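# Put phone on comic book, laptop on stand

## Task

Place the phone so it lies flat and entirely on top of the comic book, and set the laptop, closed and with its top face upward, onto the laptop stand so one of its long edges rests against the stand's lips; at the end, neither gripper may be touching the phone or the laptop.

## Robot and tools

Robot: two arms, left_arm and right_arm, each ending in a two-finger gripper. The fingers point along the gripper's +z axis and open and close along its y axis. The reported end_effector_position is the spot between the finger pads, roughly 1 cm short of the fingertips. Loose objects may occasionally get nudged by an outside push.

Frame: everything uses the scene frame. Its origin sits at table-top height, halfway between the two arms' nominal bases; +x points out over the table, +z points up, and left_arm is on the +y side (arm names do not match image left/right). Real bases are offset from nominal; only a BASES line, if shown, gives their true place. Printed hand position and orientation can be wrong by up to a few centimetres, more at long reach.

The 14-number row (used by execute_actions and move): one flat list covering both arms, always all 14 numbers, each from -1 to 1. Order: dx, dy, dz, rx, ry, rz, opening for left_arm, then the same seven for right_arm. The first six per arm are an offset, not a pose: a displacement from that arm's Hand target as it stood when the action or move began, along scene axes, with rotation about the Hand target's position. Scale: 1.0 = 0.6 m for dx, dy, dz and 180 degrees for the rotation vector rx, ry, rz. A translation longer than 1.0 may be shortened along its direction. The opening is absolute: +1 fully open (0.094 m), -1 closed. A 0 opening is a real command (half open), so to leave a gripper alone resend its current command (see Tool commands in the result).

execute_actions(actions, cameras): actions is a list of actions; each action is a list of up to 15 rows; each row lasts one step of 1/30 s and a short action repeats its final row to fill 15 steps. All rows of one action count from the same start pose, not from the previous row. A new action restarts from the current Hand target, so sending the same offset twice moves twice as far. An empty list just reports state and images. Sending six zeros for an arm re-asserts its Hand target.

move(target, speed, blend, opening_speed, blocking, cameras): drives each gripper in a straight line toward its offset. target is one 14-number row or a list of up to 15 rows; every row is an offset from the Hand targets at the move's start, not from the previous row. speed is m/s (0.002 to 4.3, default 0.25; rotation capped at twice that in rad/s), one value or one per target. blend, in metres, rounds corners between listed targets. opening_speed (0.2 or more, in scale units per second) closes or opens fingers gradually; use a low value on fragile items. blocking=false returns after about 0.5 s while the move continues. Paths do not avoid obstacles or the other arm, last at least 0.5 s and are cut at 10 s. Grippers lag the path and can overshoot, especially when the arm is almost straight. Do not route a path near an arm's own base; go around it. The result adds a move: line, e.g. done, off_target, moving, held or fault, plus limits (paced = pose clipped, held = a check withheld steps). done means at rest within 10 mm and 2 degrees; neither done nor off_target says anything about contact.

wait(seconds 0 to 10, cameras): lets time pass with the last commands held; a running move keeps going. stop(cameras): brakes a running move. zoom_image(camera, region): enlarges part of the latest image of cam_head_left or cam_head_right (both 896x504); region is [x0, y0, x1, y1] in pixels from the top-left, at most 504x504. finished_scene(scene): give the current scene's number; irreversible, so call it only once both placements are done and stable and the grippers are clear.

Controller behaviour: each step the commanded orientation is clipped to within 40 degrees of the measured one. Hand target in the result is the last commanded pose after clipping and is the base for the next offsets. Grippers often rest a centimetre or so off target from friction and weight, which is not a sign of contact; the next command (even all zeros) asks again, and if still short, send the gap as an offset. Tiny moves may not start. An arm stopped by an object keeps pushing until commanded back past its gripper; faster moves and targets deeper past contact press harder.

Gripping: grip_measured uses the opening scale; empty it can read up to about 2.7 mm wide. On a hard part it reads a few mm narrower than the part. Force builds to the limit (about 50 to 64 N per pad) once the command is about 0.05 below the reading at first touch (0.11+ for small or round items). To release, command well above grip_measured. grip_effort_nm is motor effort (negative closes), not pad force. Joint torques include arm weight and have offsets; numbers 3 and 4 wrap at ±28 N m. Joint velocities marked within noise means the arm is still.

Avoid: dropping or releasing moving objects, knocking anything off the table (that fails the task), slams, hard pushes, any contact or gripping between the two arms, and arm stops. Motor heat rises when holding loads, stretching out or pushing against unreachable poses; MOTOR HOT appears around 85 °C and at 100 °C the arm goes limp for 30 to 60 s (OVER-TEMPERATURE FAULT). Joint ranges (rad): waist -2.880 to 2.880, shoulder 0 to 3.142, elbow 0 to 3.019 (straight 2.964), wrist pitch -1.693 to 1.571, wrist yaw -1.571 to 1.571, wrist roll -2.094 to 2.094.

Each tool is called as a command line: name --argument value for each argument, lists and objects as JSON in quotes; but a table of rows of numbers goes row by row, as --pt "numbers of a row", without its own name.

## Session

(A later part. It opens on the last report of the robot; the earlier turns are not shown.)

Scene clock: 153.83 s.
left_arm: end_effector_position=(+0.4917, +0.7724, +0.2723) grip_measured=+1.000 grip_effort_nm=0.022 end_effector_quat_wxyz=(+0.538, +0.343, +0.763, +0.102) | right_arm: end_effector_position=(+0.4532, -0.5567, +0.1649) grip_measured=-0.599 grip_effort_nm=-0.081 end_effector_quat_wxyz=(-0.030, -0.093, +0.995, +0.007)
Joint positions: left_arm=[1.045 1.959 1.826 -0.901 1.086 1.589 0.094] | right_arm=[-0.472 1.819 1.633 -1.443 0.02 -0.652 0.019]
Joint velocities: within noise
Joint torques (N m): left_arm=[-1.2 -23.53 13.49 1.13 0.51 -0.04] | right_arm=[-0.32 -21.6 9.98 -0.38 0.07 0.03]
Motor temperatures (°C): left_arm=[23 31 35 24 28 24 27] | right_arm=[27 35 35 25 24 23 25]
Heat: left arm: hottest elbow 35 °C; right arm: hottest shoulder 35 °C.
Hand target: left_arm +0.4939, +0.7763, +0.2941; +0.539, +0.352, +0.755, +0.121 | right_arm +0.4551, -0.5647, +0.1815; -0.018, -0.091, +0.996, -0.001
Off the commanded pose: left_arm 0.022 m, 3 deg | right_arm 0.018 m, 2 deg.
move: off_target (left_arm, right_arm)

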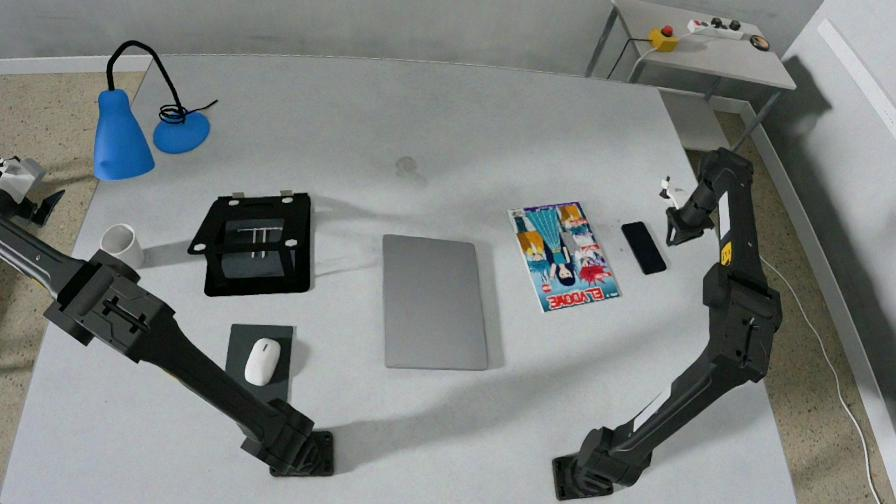

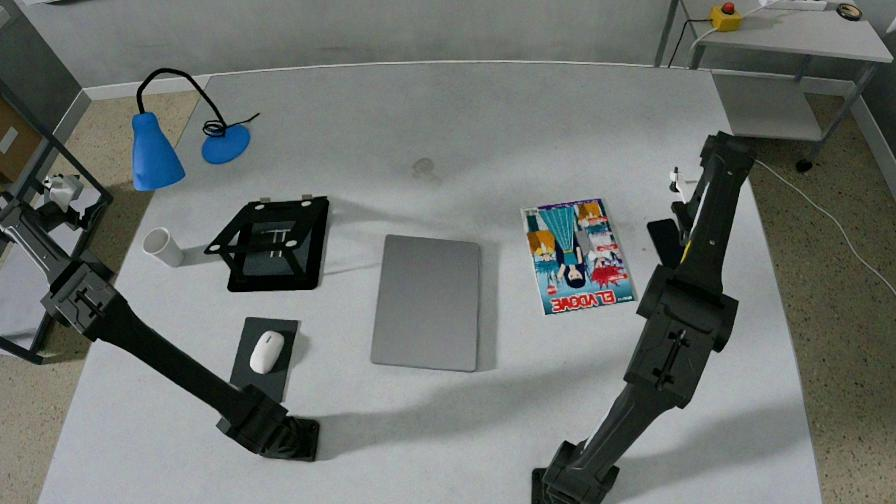

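move --target '[0,0,0,0,0,0,1, 0.093,0.033,-0.219,0,0,0.011,1]' --speed 0.2

zoom_image --camera "cam_head_left" --region '[590, 170, 720, 300]'

zoom_image --camera "cam_head_right" --region '[600, 170, 730, 300]'

Scene clock: 167.20 s.
left_arm: end_effector_position=(+0.4917, +0.7724, +0.2723) grip_measured=+1.000 grip_effort_nm=0.027 end_effector_quat_wxyz=(+0.538, +0.343, +0.763, +0.102) | right_arm: end_effector_position=(+0.5049, -0.5471, +0.0569) grip_measured=+0.999 grip_effort_nm=0.066 end_effector_quat_wxyz=(-0.019, -0.109, +0.994, -0.001)
Joint positions: left_arm=[1.045 1.959 1.826 -0.901 1.086 1.589 0.094] | right_arm=[-0.418 1.993 1.602 -1.211 0.02 -0.63 0.094]
Joint velocities: within noise
Joint torques (N m): left_arm=[-1.44 -23.65 13.61 1.02 0.57 -0.04] | right_arm=[0.91 -21.36 8.1 0.46 0.02 0.22]
Motor temperatures (°C): left_arm=[23 31 35 24 28 24 27] | right_arm=[27 36 35 25 24 23 25]
Heat: left arm: hottest elbow 35 °C; right arm: hottest shoulder 36 °C.
Hand target: left_arm +0.4939, +0.7763, +0.2941; +0.539, +0.352, +0.755, +0.121 | right_arm +0.5108, -0.5449, +0.0501; -0.018, -0.109, +0.994, -0.001
Off the commanded pose: left_arm 0.022 m, 3 deg | right_arm 0.009 m, 0 deg.
move: off_target (left_arm)

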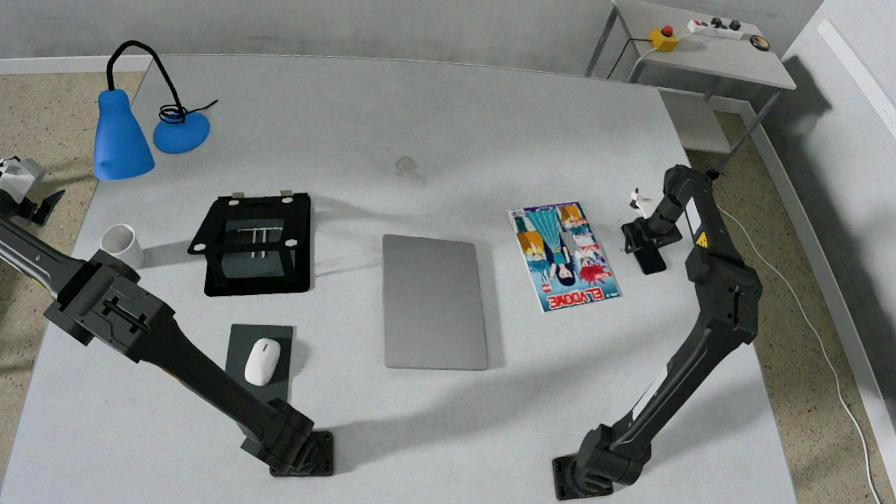

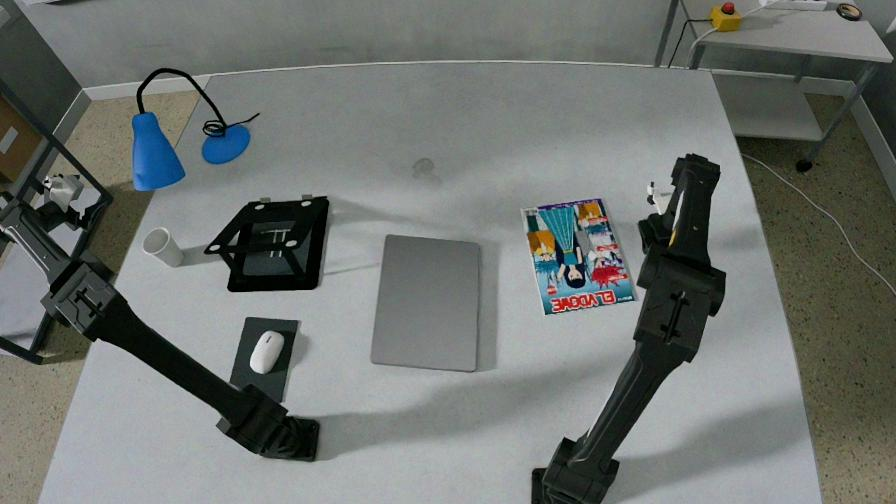

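Scaled by 3.877.

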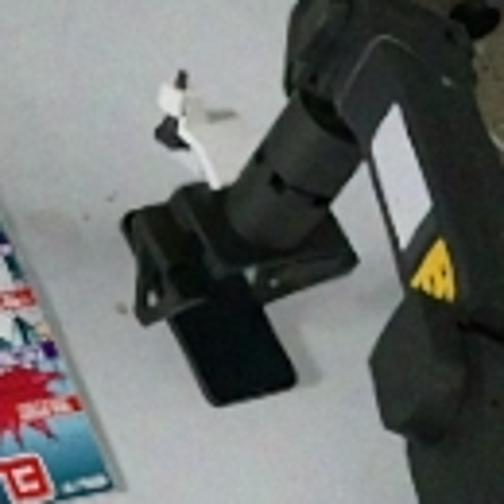

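Scaled by 3.877.

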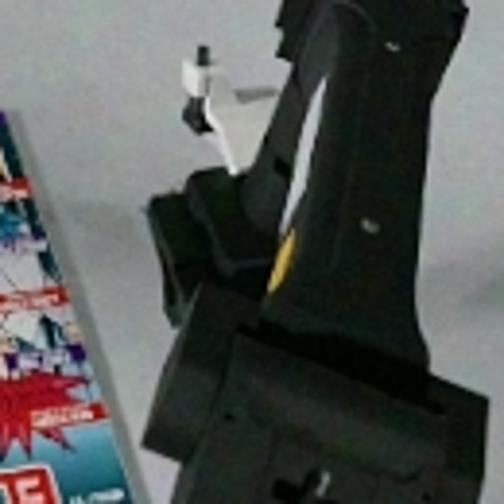

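move --target '[0,0,0,0,0,0,1, 0.01,-0.042,-0.03,0,0,0,1]' --speed 0.1

zoom_image --camera "cam_head_left" --region '[600, 190, 700, 290]'

zoom_image --camera "cam_head_right" --region '[620, 190, 720, 290]'

Scene clock: 176.63 s.
left_arm: end_effector_position=(+0.4917, +0.7724, +0.2723) grip_measured=+1.000 grip_effort_nm=0.027 end_effector_quat_wxyz=(+0.538, +0.343, +0.763, +0.102) | right_arm: end_effector_position=(+0.5003, -0.5565, +0.0297) grip_measured=+0.999 grip_effort_nm=0.066 end_effector_quat_wxyz=(-0.032, -0.109, +0.993, +0.008)
Joint positions: left_arm=[1.045 1.959 1.826 -0.901 1.086 1.589 0.094] | right_arm=[-0.436 2.041 1.602 -1.195 0.02 -0.648 0.094]
Joint velocities: left_arm=[-0.005 0.005 -0.027 0.007 0.154 -0.037 0] | right_arm=[within noise]
Joint torques (N m): left_arm=[-1.73 -23.41 13.63 1.1 0.47 -0.07] | right_arm=[-0.21 -21.25 10.89 0.34 0.06 0.06]
Motor temperatures (°C): left_arm=[23 31 35 24 28 24 27] | right_arm=[27 37 36 25 24 23 25]
Heat: left arm: hottest elbow 35 °C; right arm: hottest shoulder 37 °C.
Hand target: left_arm +0.4939, +0.7763, +0.2941; +0.539, +0.352, +0.755, +0.121 | right_arm +0.5168, -0.5701, +0.0320; -0.018, -0.109, +0.994, -0.001
Off the commanded pose: left_arm 0.022 m, 3 deg | right_arm 0.022 m, 2 deg.
move: off_target (left_arm, right_arm)

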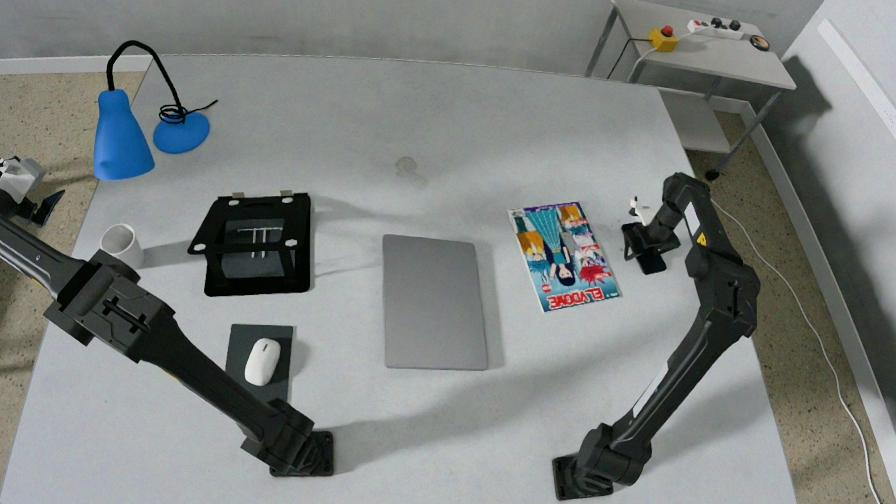

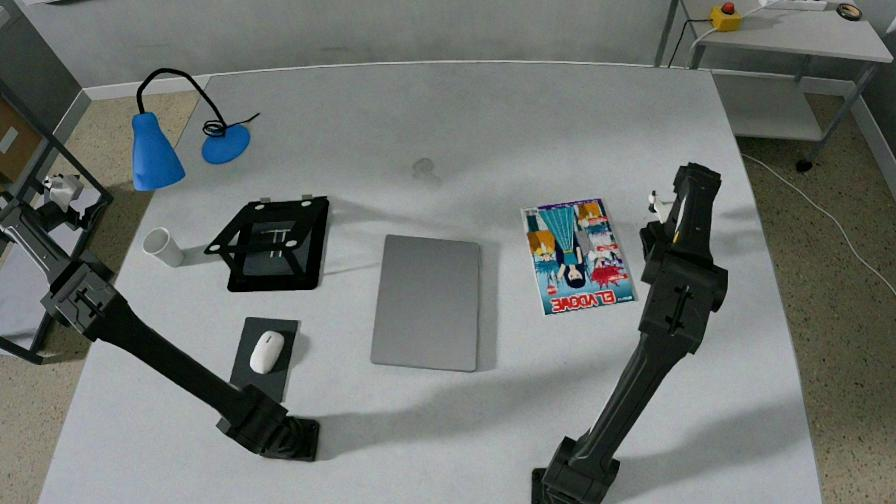

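Scaled by 5.040.

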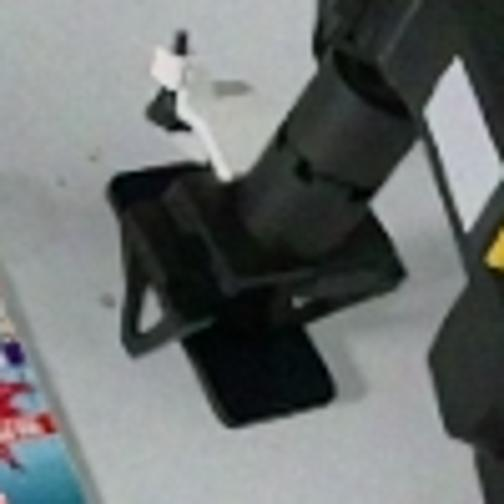

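Scaled by 5.040.

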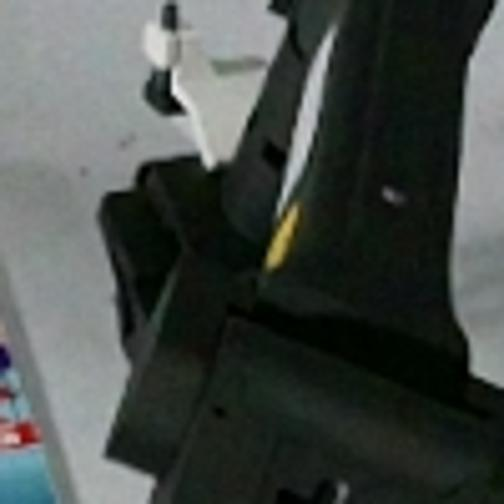

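move --target '[0,0,0,0,0,0,1, 0.017,-0.037,0.022,0,0,0,1]' --speed 0.1

zoom_image --camera "cam_head_left" --region '[600, 190, 700, 290]'

Scene clock: 189.03 s.
left_arm: end_effector_position=(+0.4917, +0.7724, +0.2723) grip_measured=+1.000 grip_effort_nm=0.027 end_effector_quat_wxyz=(+0.538, +0.343, +0.763, +0.102) | right_arm: end_effector_position=(+0.5131, -0.5795, +0.0434) grip_measured=+0.999 grip_effort_nm=0.066 end_effector_quat_wxyz=(-0.025, -0.109, +0.994, +0.003)
Joint positions: left_arm=[1.045 1.959 1.826 -0.901 1.086 1.589 0.094] | right_arm=[-0.461 2.068 1.687 -1.235 0.021 -0.674 0.094]
Joint velocities: within noise
Joint torques (N m): left_arm=[-1.96 -23.3 13.65 0.9 0.47 -0.02] | right_arm=[-0.09 -21.66 11.84 -0.29 0.06 0.07]
Motor temperatures (°C): left_arm=[23 31 35 24 28 24 27] | right_arm=[27 37 38 25 24 23 25]
Heat: left arm: hottest elbow 35 °C; right arm: hottest elbow 38 °C.
Hand target: left_arm +0.4939, +0.7763, +0.2941; +0.539, +0.352, +0.755, +0.121 | right_arm +0.5270, -0.5923, +0.0452; -0.018, -0.109, +0.994, -0.001
Off the commanded pose: left_arm 0.022 m, 3 deg | right_arm 0.019 m, 1 deg.
move: off_target (left_arm, right_arm)

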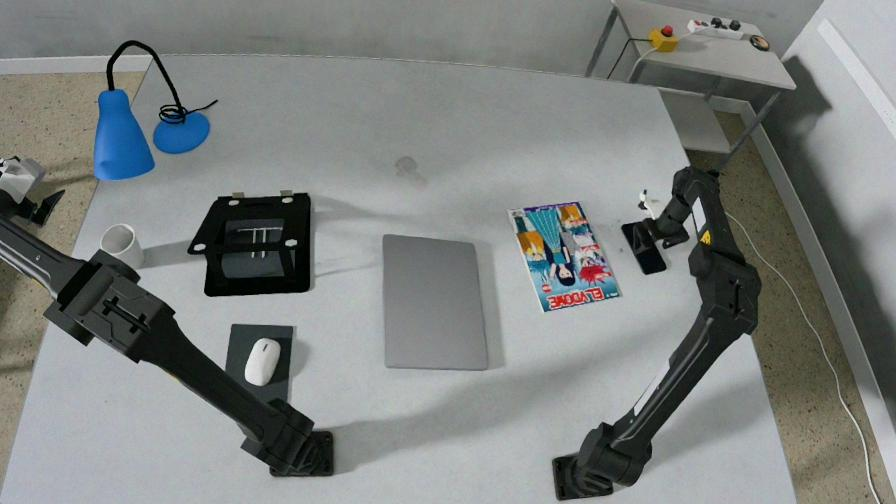

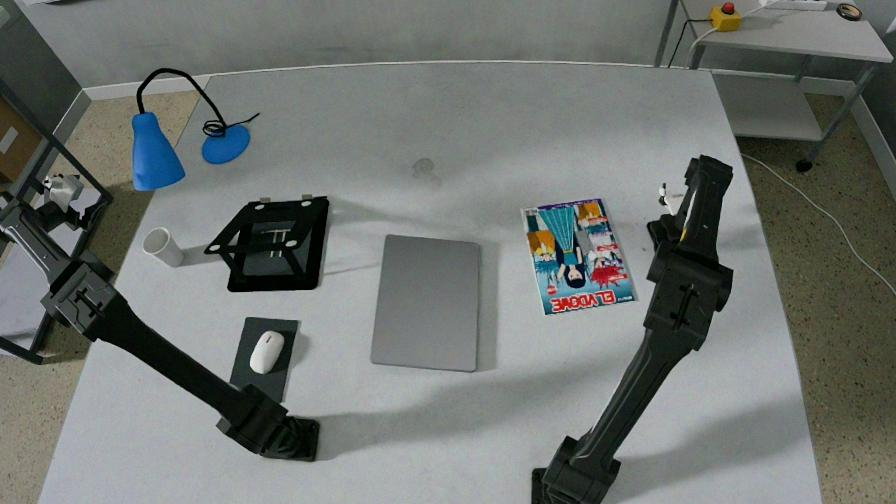

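Scaled by 5.040.

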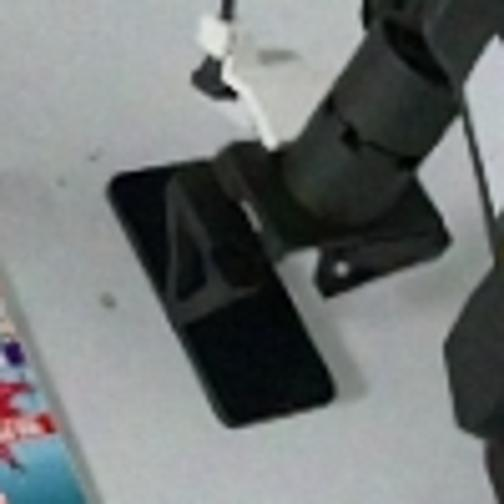

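move --target '[0,0,0,0,0,0,1, 0.003,-0.012,-0.025,0,0,0,1]' --speed 0.1

zoom_image --camera "cam_head_left" --region '[600, 190, 700, 290]'

Scene clock: 194.70 s.
left_arm: end_effector_position=(+0.4917, +0.7724, +0.2723) grip_measured=+1.000 grip_effort_nm=0.022 end_effector_quat_wxyz=(+0.538, +0.343, +0.763, +0.102) | right_arm: end_effector_position=(+0.5117, -0.5825, +0.0286) grip_measured=+0.999 grip_effort_nm=0.066 end_effector_quat_wxyz=(-0.033, -0.111, +0.993, +0.009)
Joint positions: left_arm=[1.045 1.959 1.826 -0.901 1.086 1.589 0.094] | right_arm=[-0.466 2.096 1.693 -1.233 0.021 -0.683 0.094]
Joint velocities: within noise
Joint torques (N m): left_arm=[-2.14 -23.36 13.52 1.07 0.46 -0.02] | right_arm=[-0.5 -21.54 11.66 0.34 0.07 0.08]
Motor temperatures (°C): left_arm=[23 32 35 24 28 24 27] | right_arm=[27 37 39 25 24 23 25]
Heat: left arm: hottest elbow 35 °C; right arm: hottest elbow 39 °C.
Hand target: left_arm +0.4939, +0.7763, +0.2941; +0.539, +0.352, +0.755, +0.121 | right_arm +0.5289, -0.5995, +0.0304; -0.018, -0.109, +0.994, -0.002
Off the commanded pose: left_arm 0.022 m, 3 deg | right_arm 0.024 m, 2 deg.
move: off_target (left_arm, right_arm)

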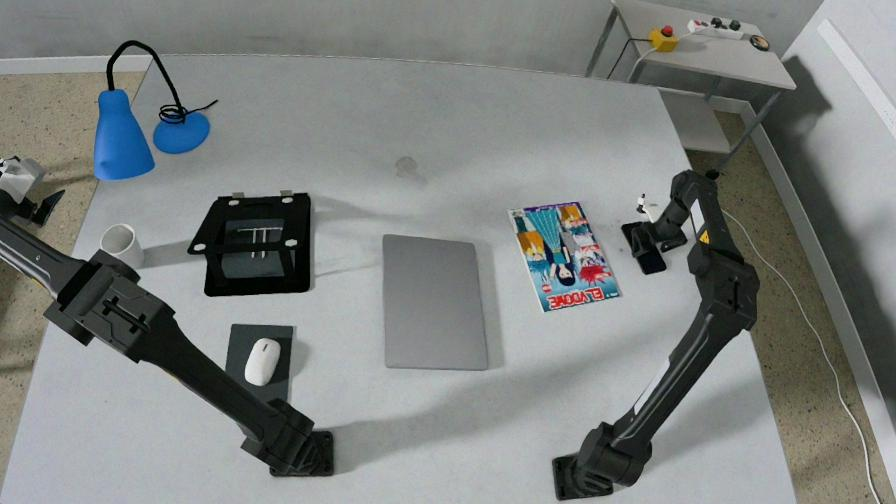

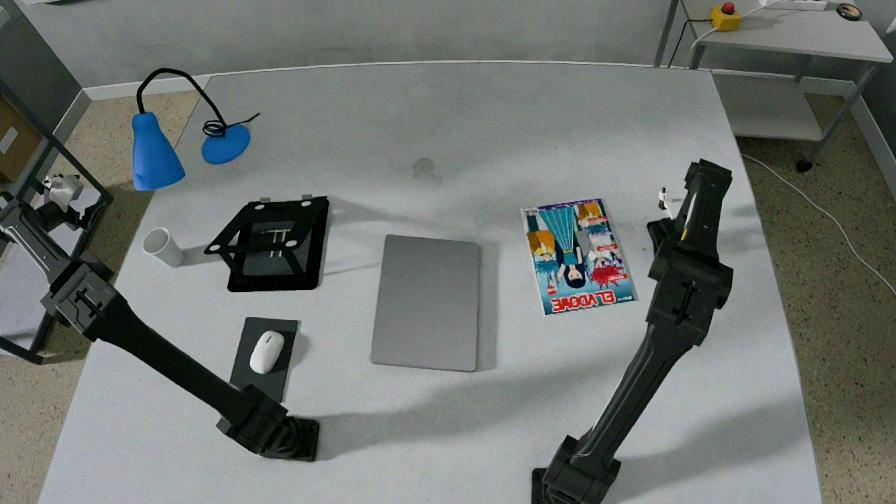

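Scaled by 5.040.

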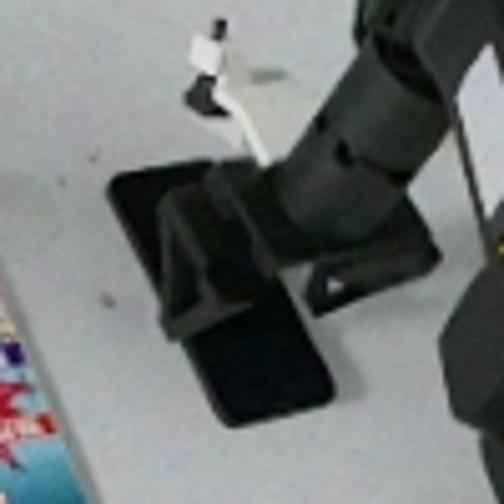

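move --target '[0,0,0,0,0,0,1, 0.003,-0.02,0.0,0,0,0,1]' --speed 0.1

zoom_image --camera "cam_head_left" --region '[600, 190, 700, 290]'

Scene clock: 199.77 s.
left_arm: end_effector_position=(+0.4917, +0.7724, +0.2723) grip_measured=+1.000 grip_effort_nm=0.027 end_effector_quat_wxyz=(+0.538, +0.343, +0.763, +0.102) | right_arm: end_effector_position=(+0.5161, -0.5968, +0.0302) grip_measured=+0.999 grip_effort_nm=0.061 end_effector_quat_wxyz=(-0.027, -0.110, +0.994, +0.005)
Joint positions: left_arm=[1.045 1.959 1.826 -0.901 1.086 1.589 0.094] | right_arm=[-0.484 2.111 1.723 -1.233 0.022 -0.698 0.094]
Joint velocities: within noise
Joint torques (N m): left_arm=[-1.73 -23.77 13.63 0.96 0.52 -0.04] | right_arm=[-0.26 -21.71 11.84 -0.03 0.06 0.1]
Motor temperatures (°C): left_arm=[23 32 35 24 28 24 27] | right_arm=[27 38 40 25 24 23 25]
Heat: left arm: hottest elbow 35 °C; right arm: hottest elbow 40 °C.
Hand target: left_arm +0.4939, +0.7763, +0.2941; +0.539, +0.352, +0.755, +0.121 | right_arm +0.5307, -0.6115, +0.0303; -0.018, -0.108, +0.994, -0.002
Off the commanded pose: left_arm 0.022 m, 3 deg | right_arm 0.021 m, 1 deg.
move: off_target (left_arm, right_arm)

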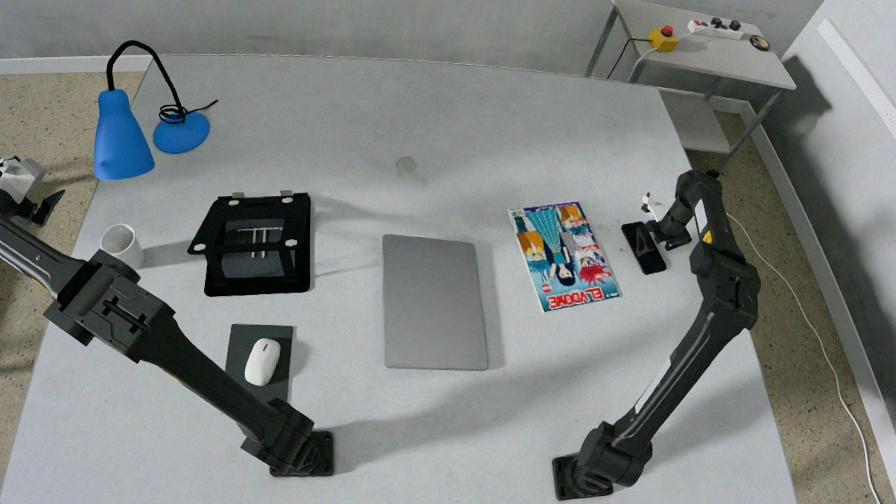

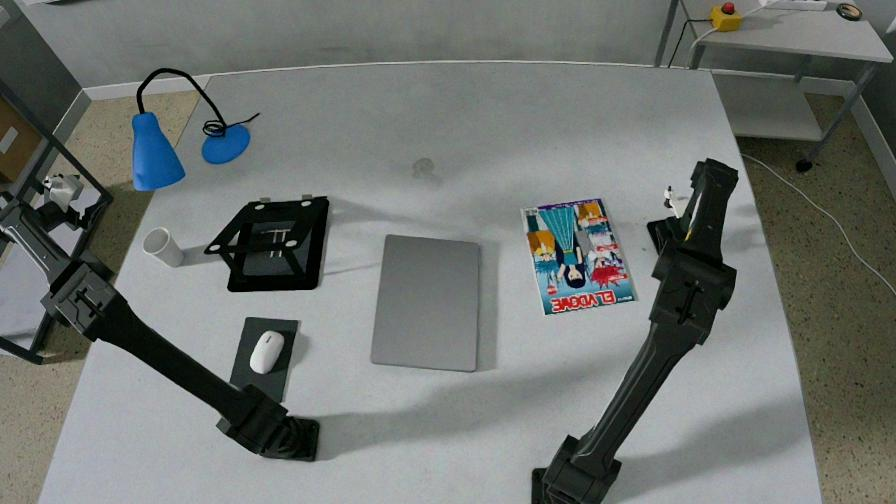

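Scaled by 5.040.

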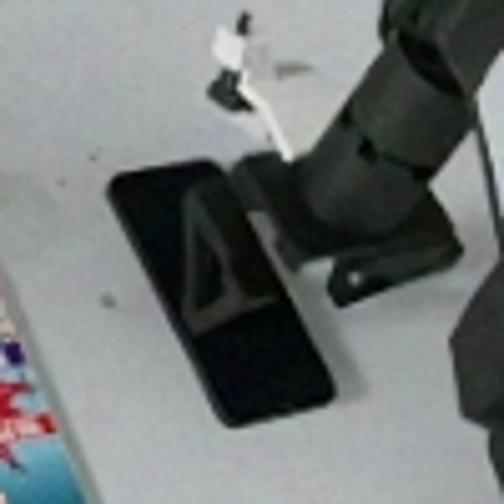

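move --target '[0,0,0,0,0,0,1, -0.005,0.022,-0.03,0,0,0,1]' --speed 0.08

zoom_image --camera "cam_head_left" --region '[600, 190, 700, 290]'

Scene clock: 204.23 s.
left_arm: end_effector_position=(+0.4917, +0.7724, +0.2723) grip_measured=+1.000 grip_effort_nm=0.022 end_effector_quat_wxyz=(+0.538, +0.343, +0.763, +0.102) | right_arm: end_effector_position=(+0.5243, -0.6011, +0.0299) grip_measured=+0.999 grip_effort_nm=0.066 end_effector_quat_wxyz=(-0.011, -0.109, +0.994, -0.005)
Joint positions: left_arm=[1.045 1.959 1.826 -0.901 1.086 1.589 0.094] | right_arm=[-0.484 2.111 1.723 -1.195 0.022 -0.697 0.094]
Joint velocities: within noise
Joint torques (N m): left_arm=[-1.55 -23.65 13.65 1.11 0.55 0] | right_arm=[0.85 -22.07 8.01 0.62 0.04 0.21]
Motor temperatures (°C): left_arm=[23 32 35 24 28 24 27] | right_arm=[27 37 39 25 24 23 25]
Heat: left arm: hottest elbow 35 °C; right arm: hottest elbow 39 °C.
Hand target: left_arm +0.4939, +0.7763, +0.2941; +0.539, +0.352, +0.755, +0.121 | right_arm +0.5277, -0.5983, +0.0123; -0.018, -0.109, +0.994, -0.002
Off the commanded pose: left_arm 0.022 m, 3 deg | right_arm 0.018 m, 1 deg.
move: off_target (left_arm, right_arm)

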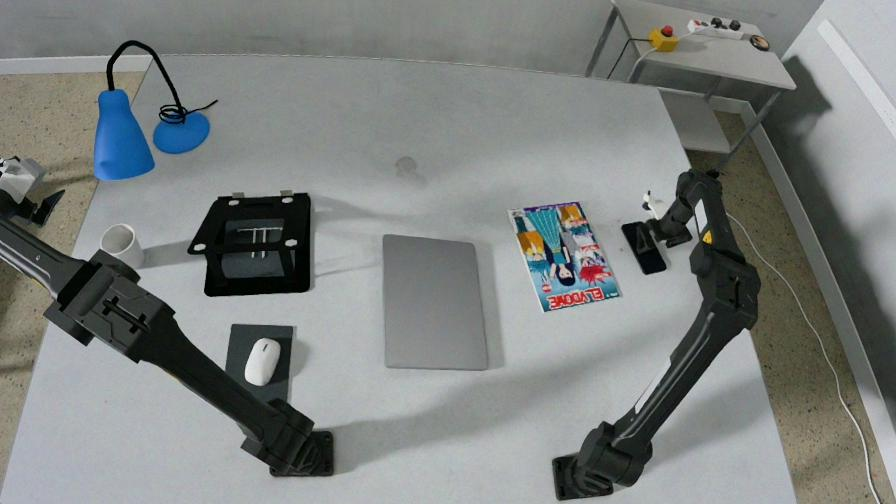

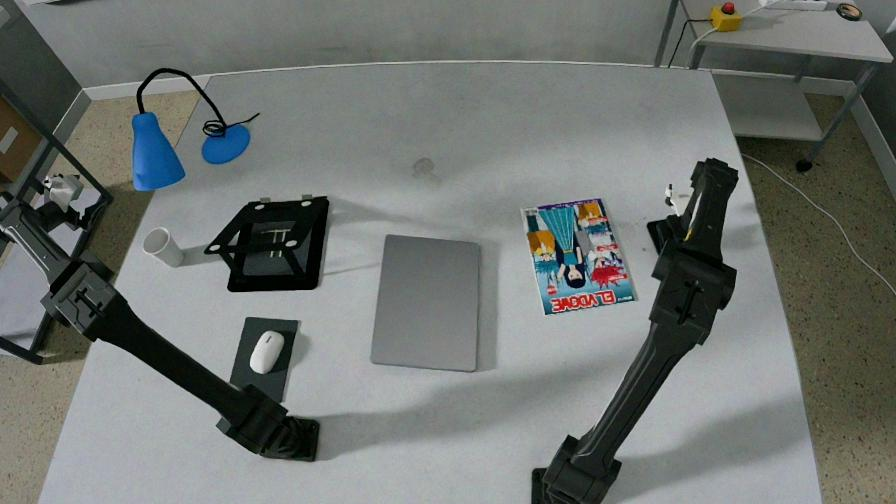

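Scaled by 5.040.

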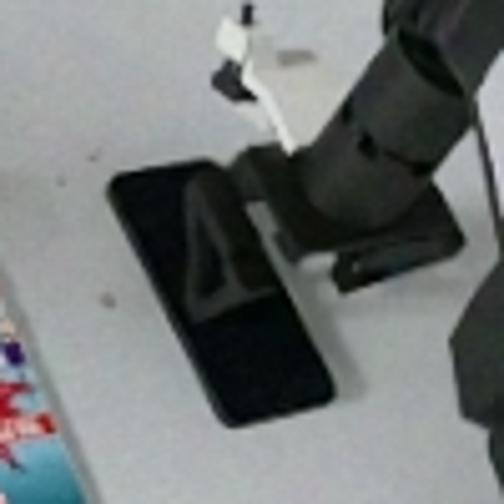

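move --target '[0,0,0,0,0,0,1, -0.01,0.02,-0.03,0,0,0,1]' --speed 0.08

zoom_image --camera "cam_head_left" --region '[600, 190, 700, 290]'

Scene clock: 207.33 s.
left_arm: end_effector_position=(+0.4917, +0.7724, +0.2723) grip_measured=+1.000 grip_effort_nm=0.022 end_effector_quat_wxyz=(+0.538, +0.343, +0.763, +0.102) | right_arm: end_effector_position=(+0.5268, -0.6003, +0.0227) grip_measured=+0.999 grip_effort_nm=0.061 end_effector_quat_wxyz=(-0.001, -0.106, +0.994, -0.012)
Joint positions: left_arm=[1.045 1.959 1.826 -0.901 1.086 1.589 0.094] | right_arm=[-0.481 2.109 1.698 -1.149 0.022 -0.689 0.094]
Joint velocities: within noise
Joint torques (N m): left_arm=[-1.08 -23.59 13.61 1.21 0.52 -0.06] | right_arm=[1.61 -22.36 5.37 0.84 0.03 0.26]
Motor temperatures (°C): left_arm=[23 32 35 24 28 24 27] | right_arm=[27 37 39 25 24 23 25]
Heat: left arm: hottest elbow 35 °C; right arm: hottest elbow 39 °C.
Hand target: left_arm +0.4939, +0.7763, +0.2941; +0.539, +0.352, +0.755, +0.121 | right_arm +0.5217, -0.5863, -0.0057; -0.018, -0.109, +0.994, -0.002
Off the commanded pose: left_arm 0.022 m, 3 deg | right_arm 0.032 m, 2 deg.
move: off_target (left_arm, right_arm)

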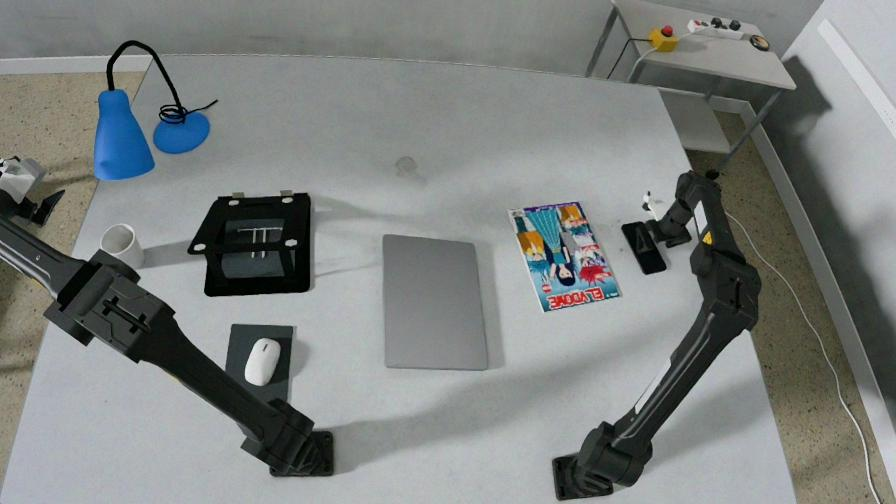

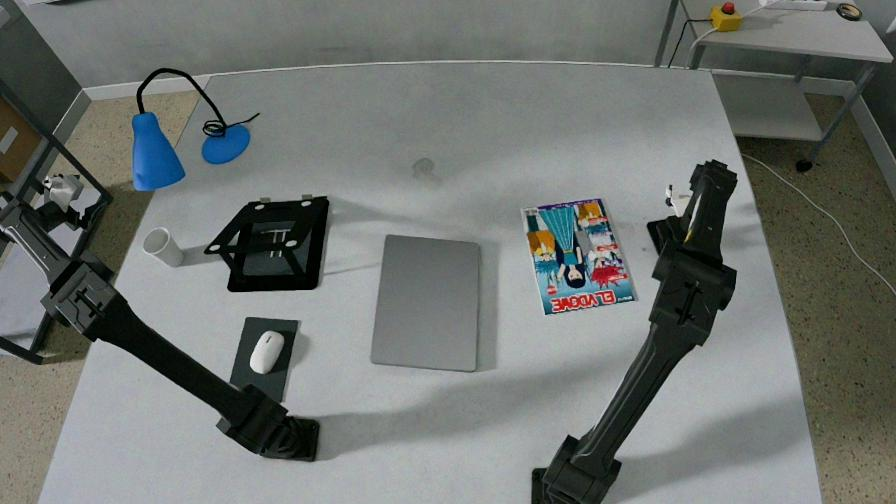

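Scaled by 5.040.

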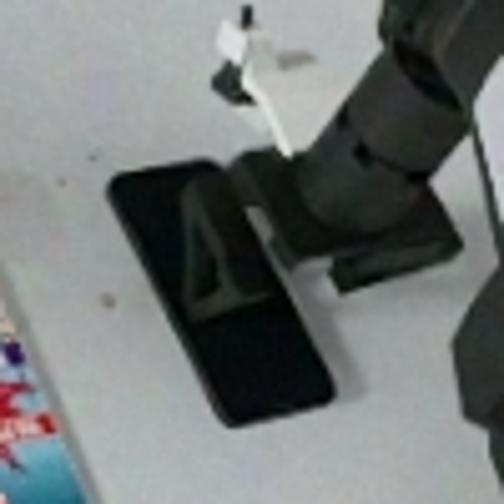

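move --pt "0 0 0 0 0 0 1 0.0 0.0 0.05 0 0 0 1" --pt "0 0 0 0 0 0 1 -0.02 0.045 0.05 0 0 0 1" --speed 0.08

zoom_image --camera "cam_head_left" --region '[600, 190, 700, 290]'

Scene clock: 214.33 s.
left_arm: end_effector_position=(+0.4917, +0.7724, +0.2723) grip_measured=+1.000 grip_effort_nm=0.027 end_effector_quat_wxyz=(+0.538, +0.343, +0.763, +0.102) | right_arm: end_effector_position=(+0.5080, -0.5668, +0.0169) grip_measured=+0.999 grip_effort_nm=0.051 end_effector_quat_wxyz=(-0.026, -0.107, +0.994, +0.001)
Joint positions: left_arm=[1.045 1.959 1.826 -0.901 1.086 1.589 0.094] | right_arm=[-0.445 2.072 1.617 -1.162 0.024 -0.653 0.094]
Joint velocities: within noise
Joint torques (N m): left_arm=[-1.61 -23.71 13.56 1.11 0.53 -0.02] | right_arm=[1.26 -25.35 6.3 0.34 -0.1 0.27]
Motor temperatures (°C): left_arm=[23 32 35 24 28 24 27] | right_arm=[27 37 38 25 24 23 25]
Heat: left arm: hottest elbow 35 °C; right arm: hottest elbow 38 °C.
Hand target: left_arm +0.4939, +0.7763, +0.2941; +0.539, +0.352, +0.755, +0.121 | right_arm +0.5097, -0.5595, +0.0244; -0.018, -0.109, +0.994, -0.002
Off the commanded pose: left_arm 0.022 m, 3 deg | right_arm 0.011 m, 1 deg.
move: off_target (left_arm, right_arm)

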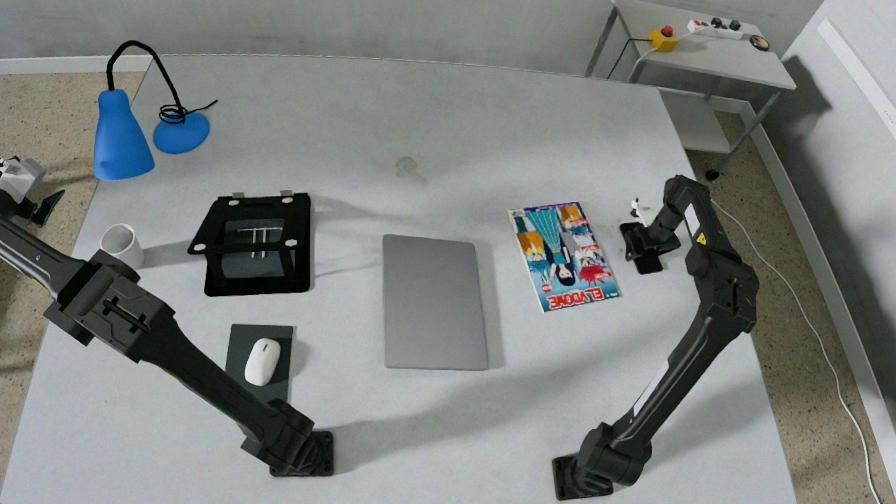

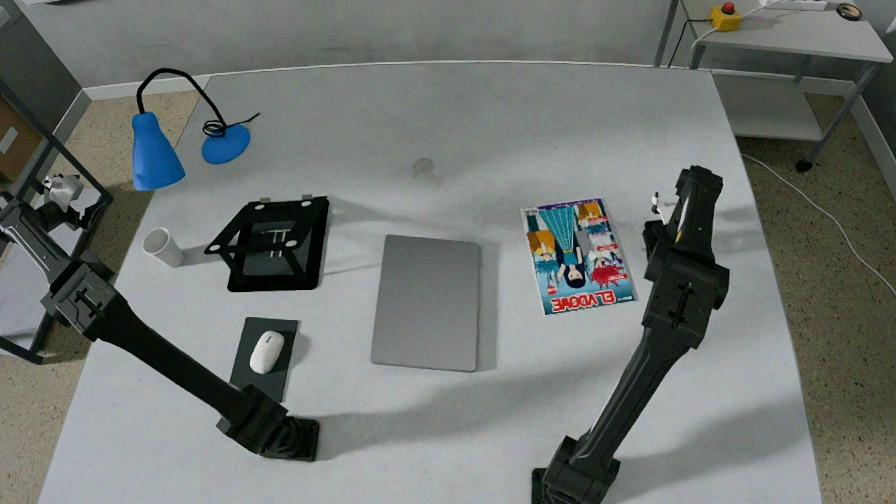

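Scaled by 5.040.

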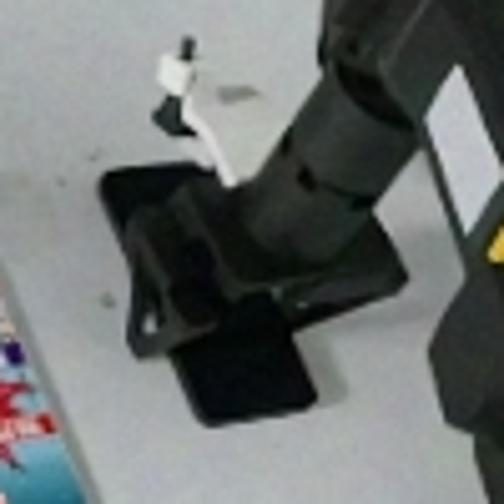

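move --pt "0 0 0 0 0 0 1 0 -0.006 -0.02 0 0 0 1" --pt "0 0 0 0 0 0 1 0 -0.006 -0.02 0 0 0 0.3" --speed 0.05 --opening_speed 0.3

zoom_image --camera "cam_head_left" --region '[600, 190, 700, 290]'

Scene clock: 221.33 s.
left_arm: end_effector_position=(+0.4917, +0.7724, +0.2723) grip_measured=+1.000 grip_effort_nm=0.027 end_effector_quat_wxyz=(+0.538, +0.343, +0.763, +0.102) | right_arm: end_effector_position=(+0.5125, -0.5689, +0.0157) grip_measured=+0.535 grip_effort_nm=-1.038 end_effector_quat_wxyz=(-0.016, -0.106, +0.994, -0.004)
Joint positions: left_arm=[1.045 1.959 1.826 -0.901 1.086 1.589 0.094] | right_arm=[-0.445 2.072 1.614 -1.137 0.024 -0.652 0.072]
Joint velocities: within noise
Joint torques (N m): left_arm=[-0.44 -23.3 13.81 1.16 0.51 -0.05] | right_arm=[0.79 -23.94 6.15 0.32 -0.09 0.17]
Motor temperatures (°C): left_arm=[23 32 35 24 28 24 27] | right_arm=[27 38 37 25 24 23 25]
Heat: left arm: hottest elbow 35 °C; right arm: hottest shoulder 38 °C.
Hand target: left_arm +0.4939, +0.7763, +0.2941; +0.539, +0.352, +0.755, +0.121 | right_arm +0.5097, -0.5631, +0.0123; -0.018, -0.109, +0.994, -0.002
Off the commanded pose: left_arm 0.022 m, 3 deg | right_arm 0.007 m, 0 deg.
move: off_target (left_arm)

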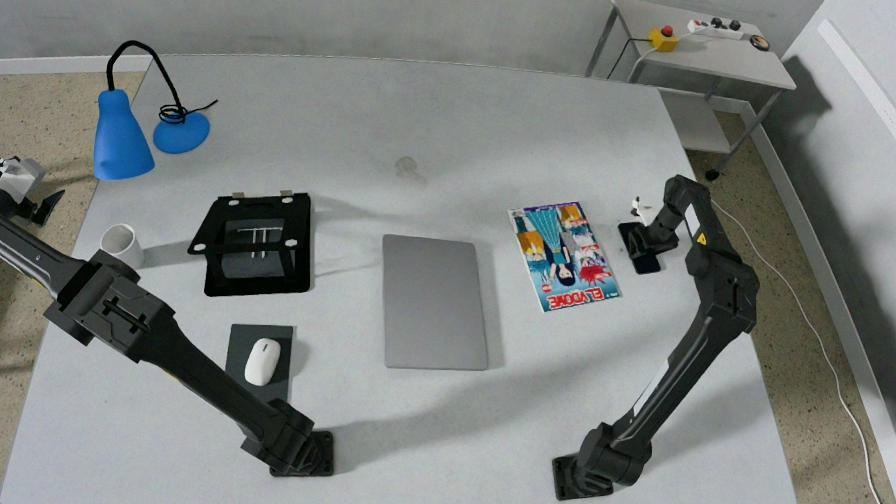

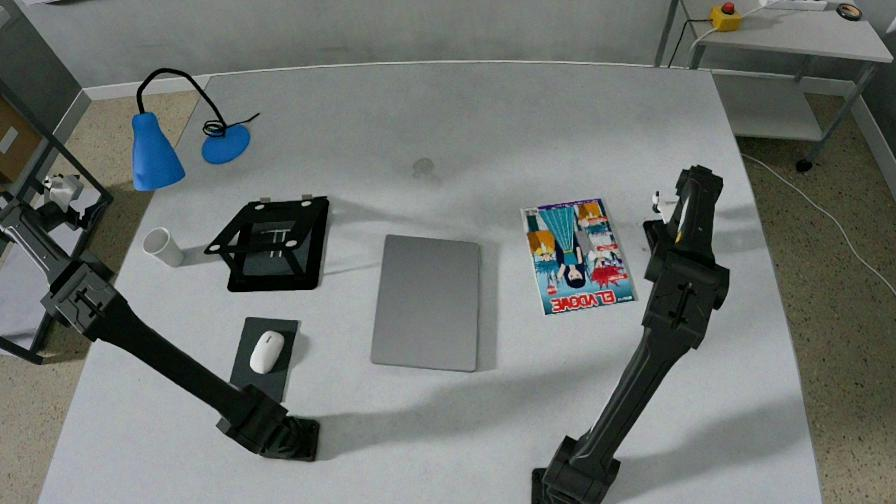

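Scaled by 5.040.

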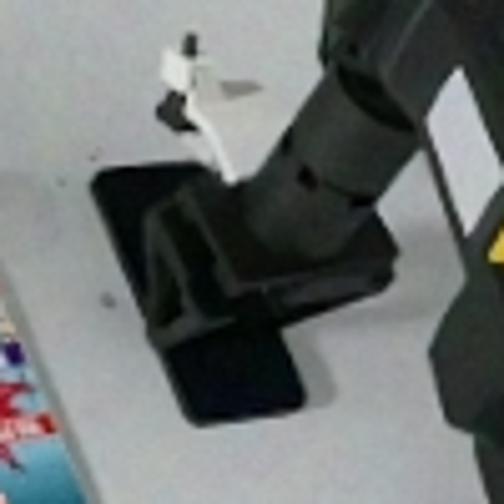

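move --pt "0 0 0 0 0 0 1 0 0 0.13 0 0 0 0.3" --pt "0 0 0 0 0 0 1 0 0.36 0.13 0 0 0 0.3" --speed '[0.12,0.15]'

zoom_image --camera "cam_head_left" --region '[490, 170, 650, 330]'

zoom_image --camera "cam_head_right" --region '[490, 170, 650, 330]'

Scene clock: 229.40 s.
left_arm: end_effector_position=(+0.4917, +0.7724, +0.2723) grip_measured=+1.000 grip_effort_nm=0.027 end_effector_quat_wxyz=(+0.538, +0.343, +0.763, +0.102) | right_arm: end_effector_position=(+0.5081, -0.3477, +0.0741) grip_measured=+0.535 grip_effort_nm=-1.038 end_effector_quat_wxyz=(-0.037, -0.111, +0.993, +0.003)
Joint positions: left_arm=[1.045 1.959 1.826 -0.901 1.086 1.589 0.094] | right_arm=[-0.074 1.89 1.487 -1.243 0.007 -0.292 0.072]
Joint velocities: within noise
Joint torques (N m): left_arm=[-1.44 -23.77 13.71 0.99 0.49 -0.05] | right_arm=[0.56 -23.94 6.99 0.35 0.08 0.23]
Motor temperatures (°C): left_arm=[23 32 35 24 28 24 27] | right_arm=[27 39 37 25 24 23 26]
Heat: left arm: hottest elbow 35 °C; right arm: hottest shoulder 39 °C.
Hand target: left_arm +0.4939, +0.7763, +0.2941; +0.539, +0.352, +0.755, +0.121 | right_arm +0.5097, -0.3470, +0.0902; -0.018, -0.109, +0.994, -0.001
Off the commanded pose: left_arm 0.022 m, 3 deg | right_arm 0.016 m, 2 deg.
move: off_target (left_arm, right_arm)

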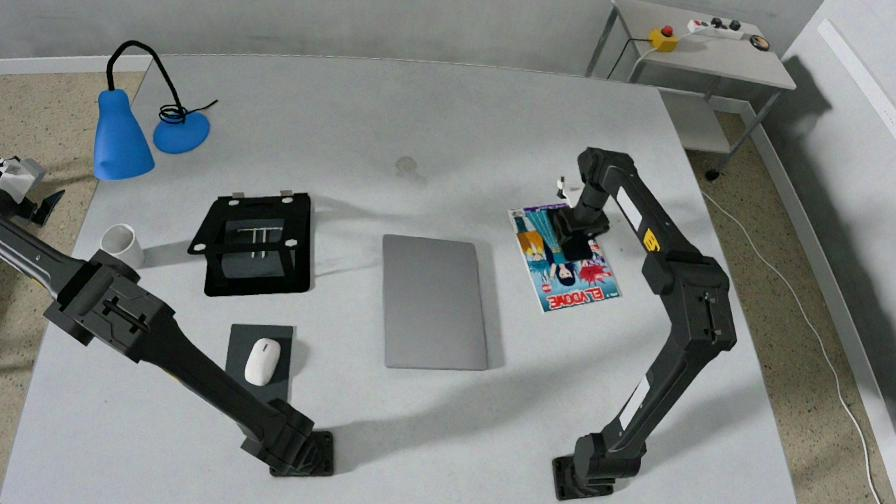

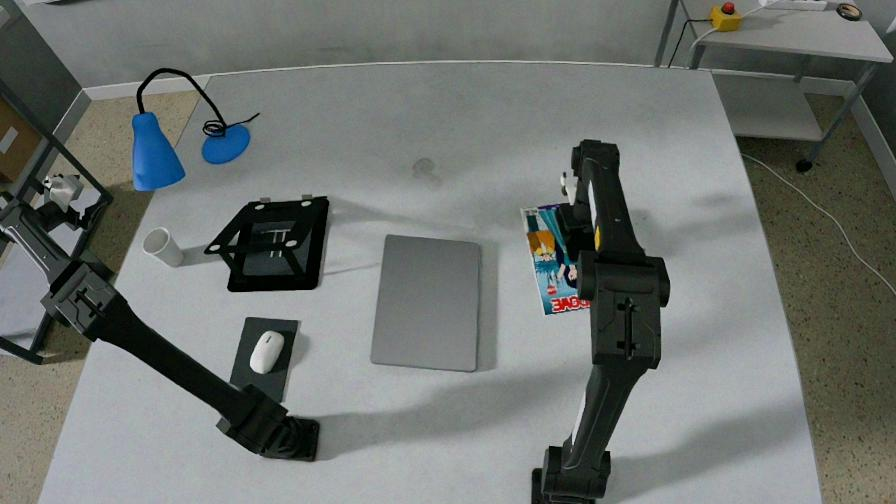

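Scaled by 3.150.

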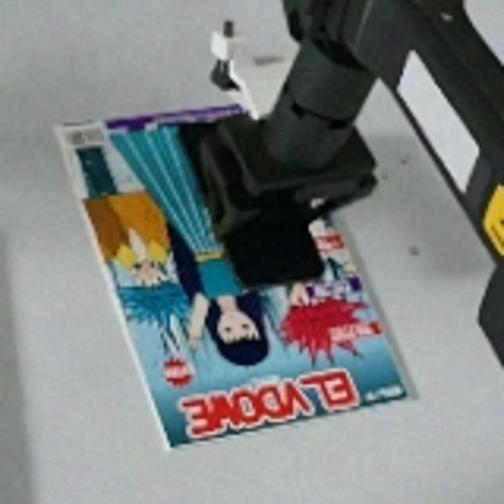

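Scaled by 3.150.

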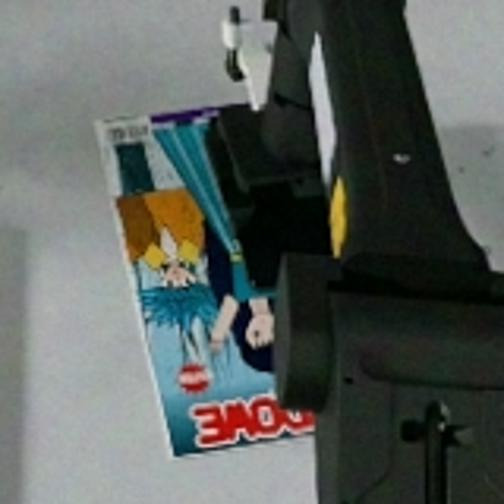

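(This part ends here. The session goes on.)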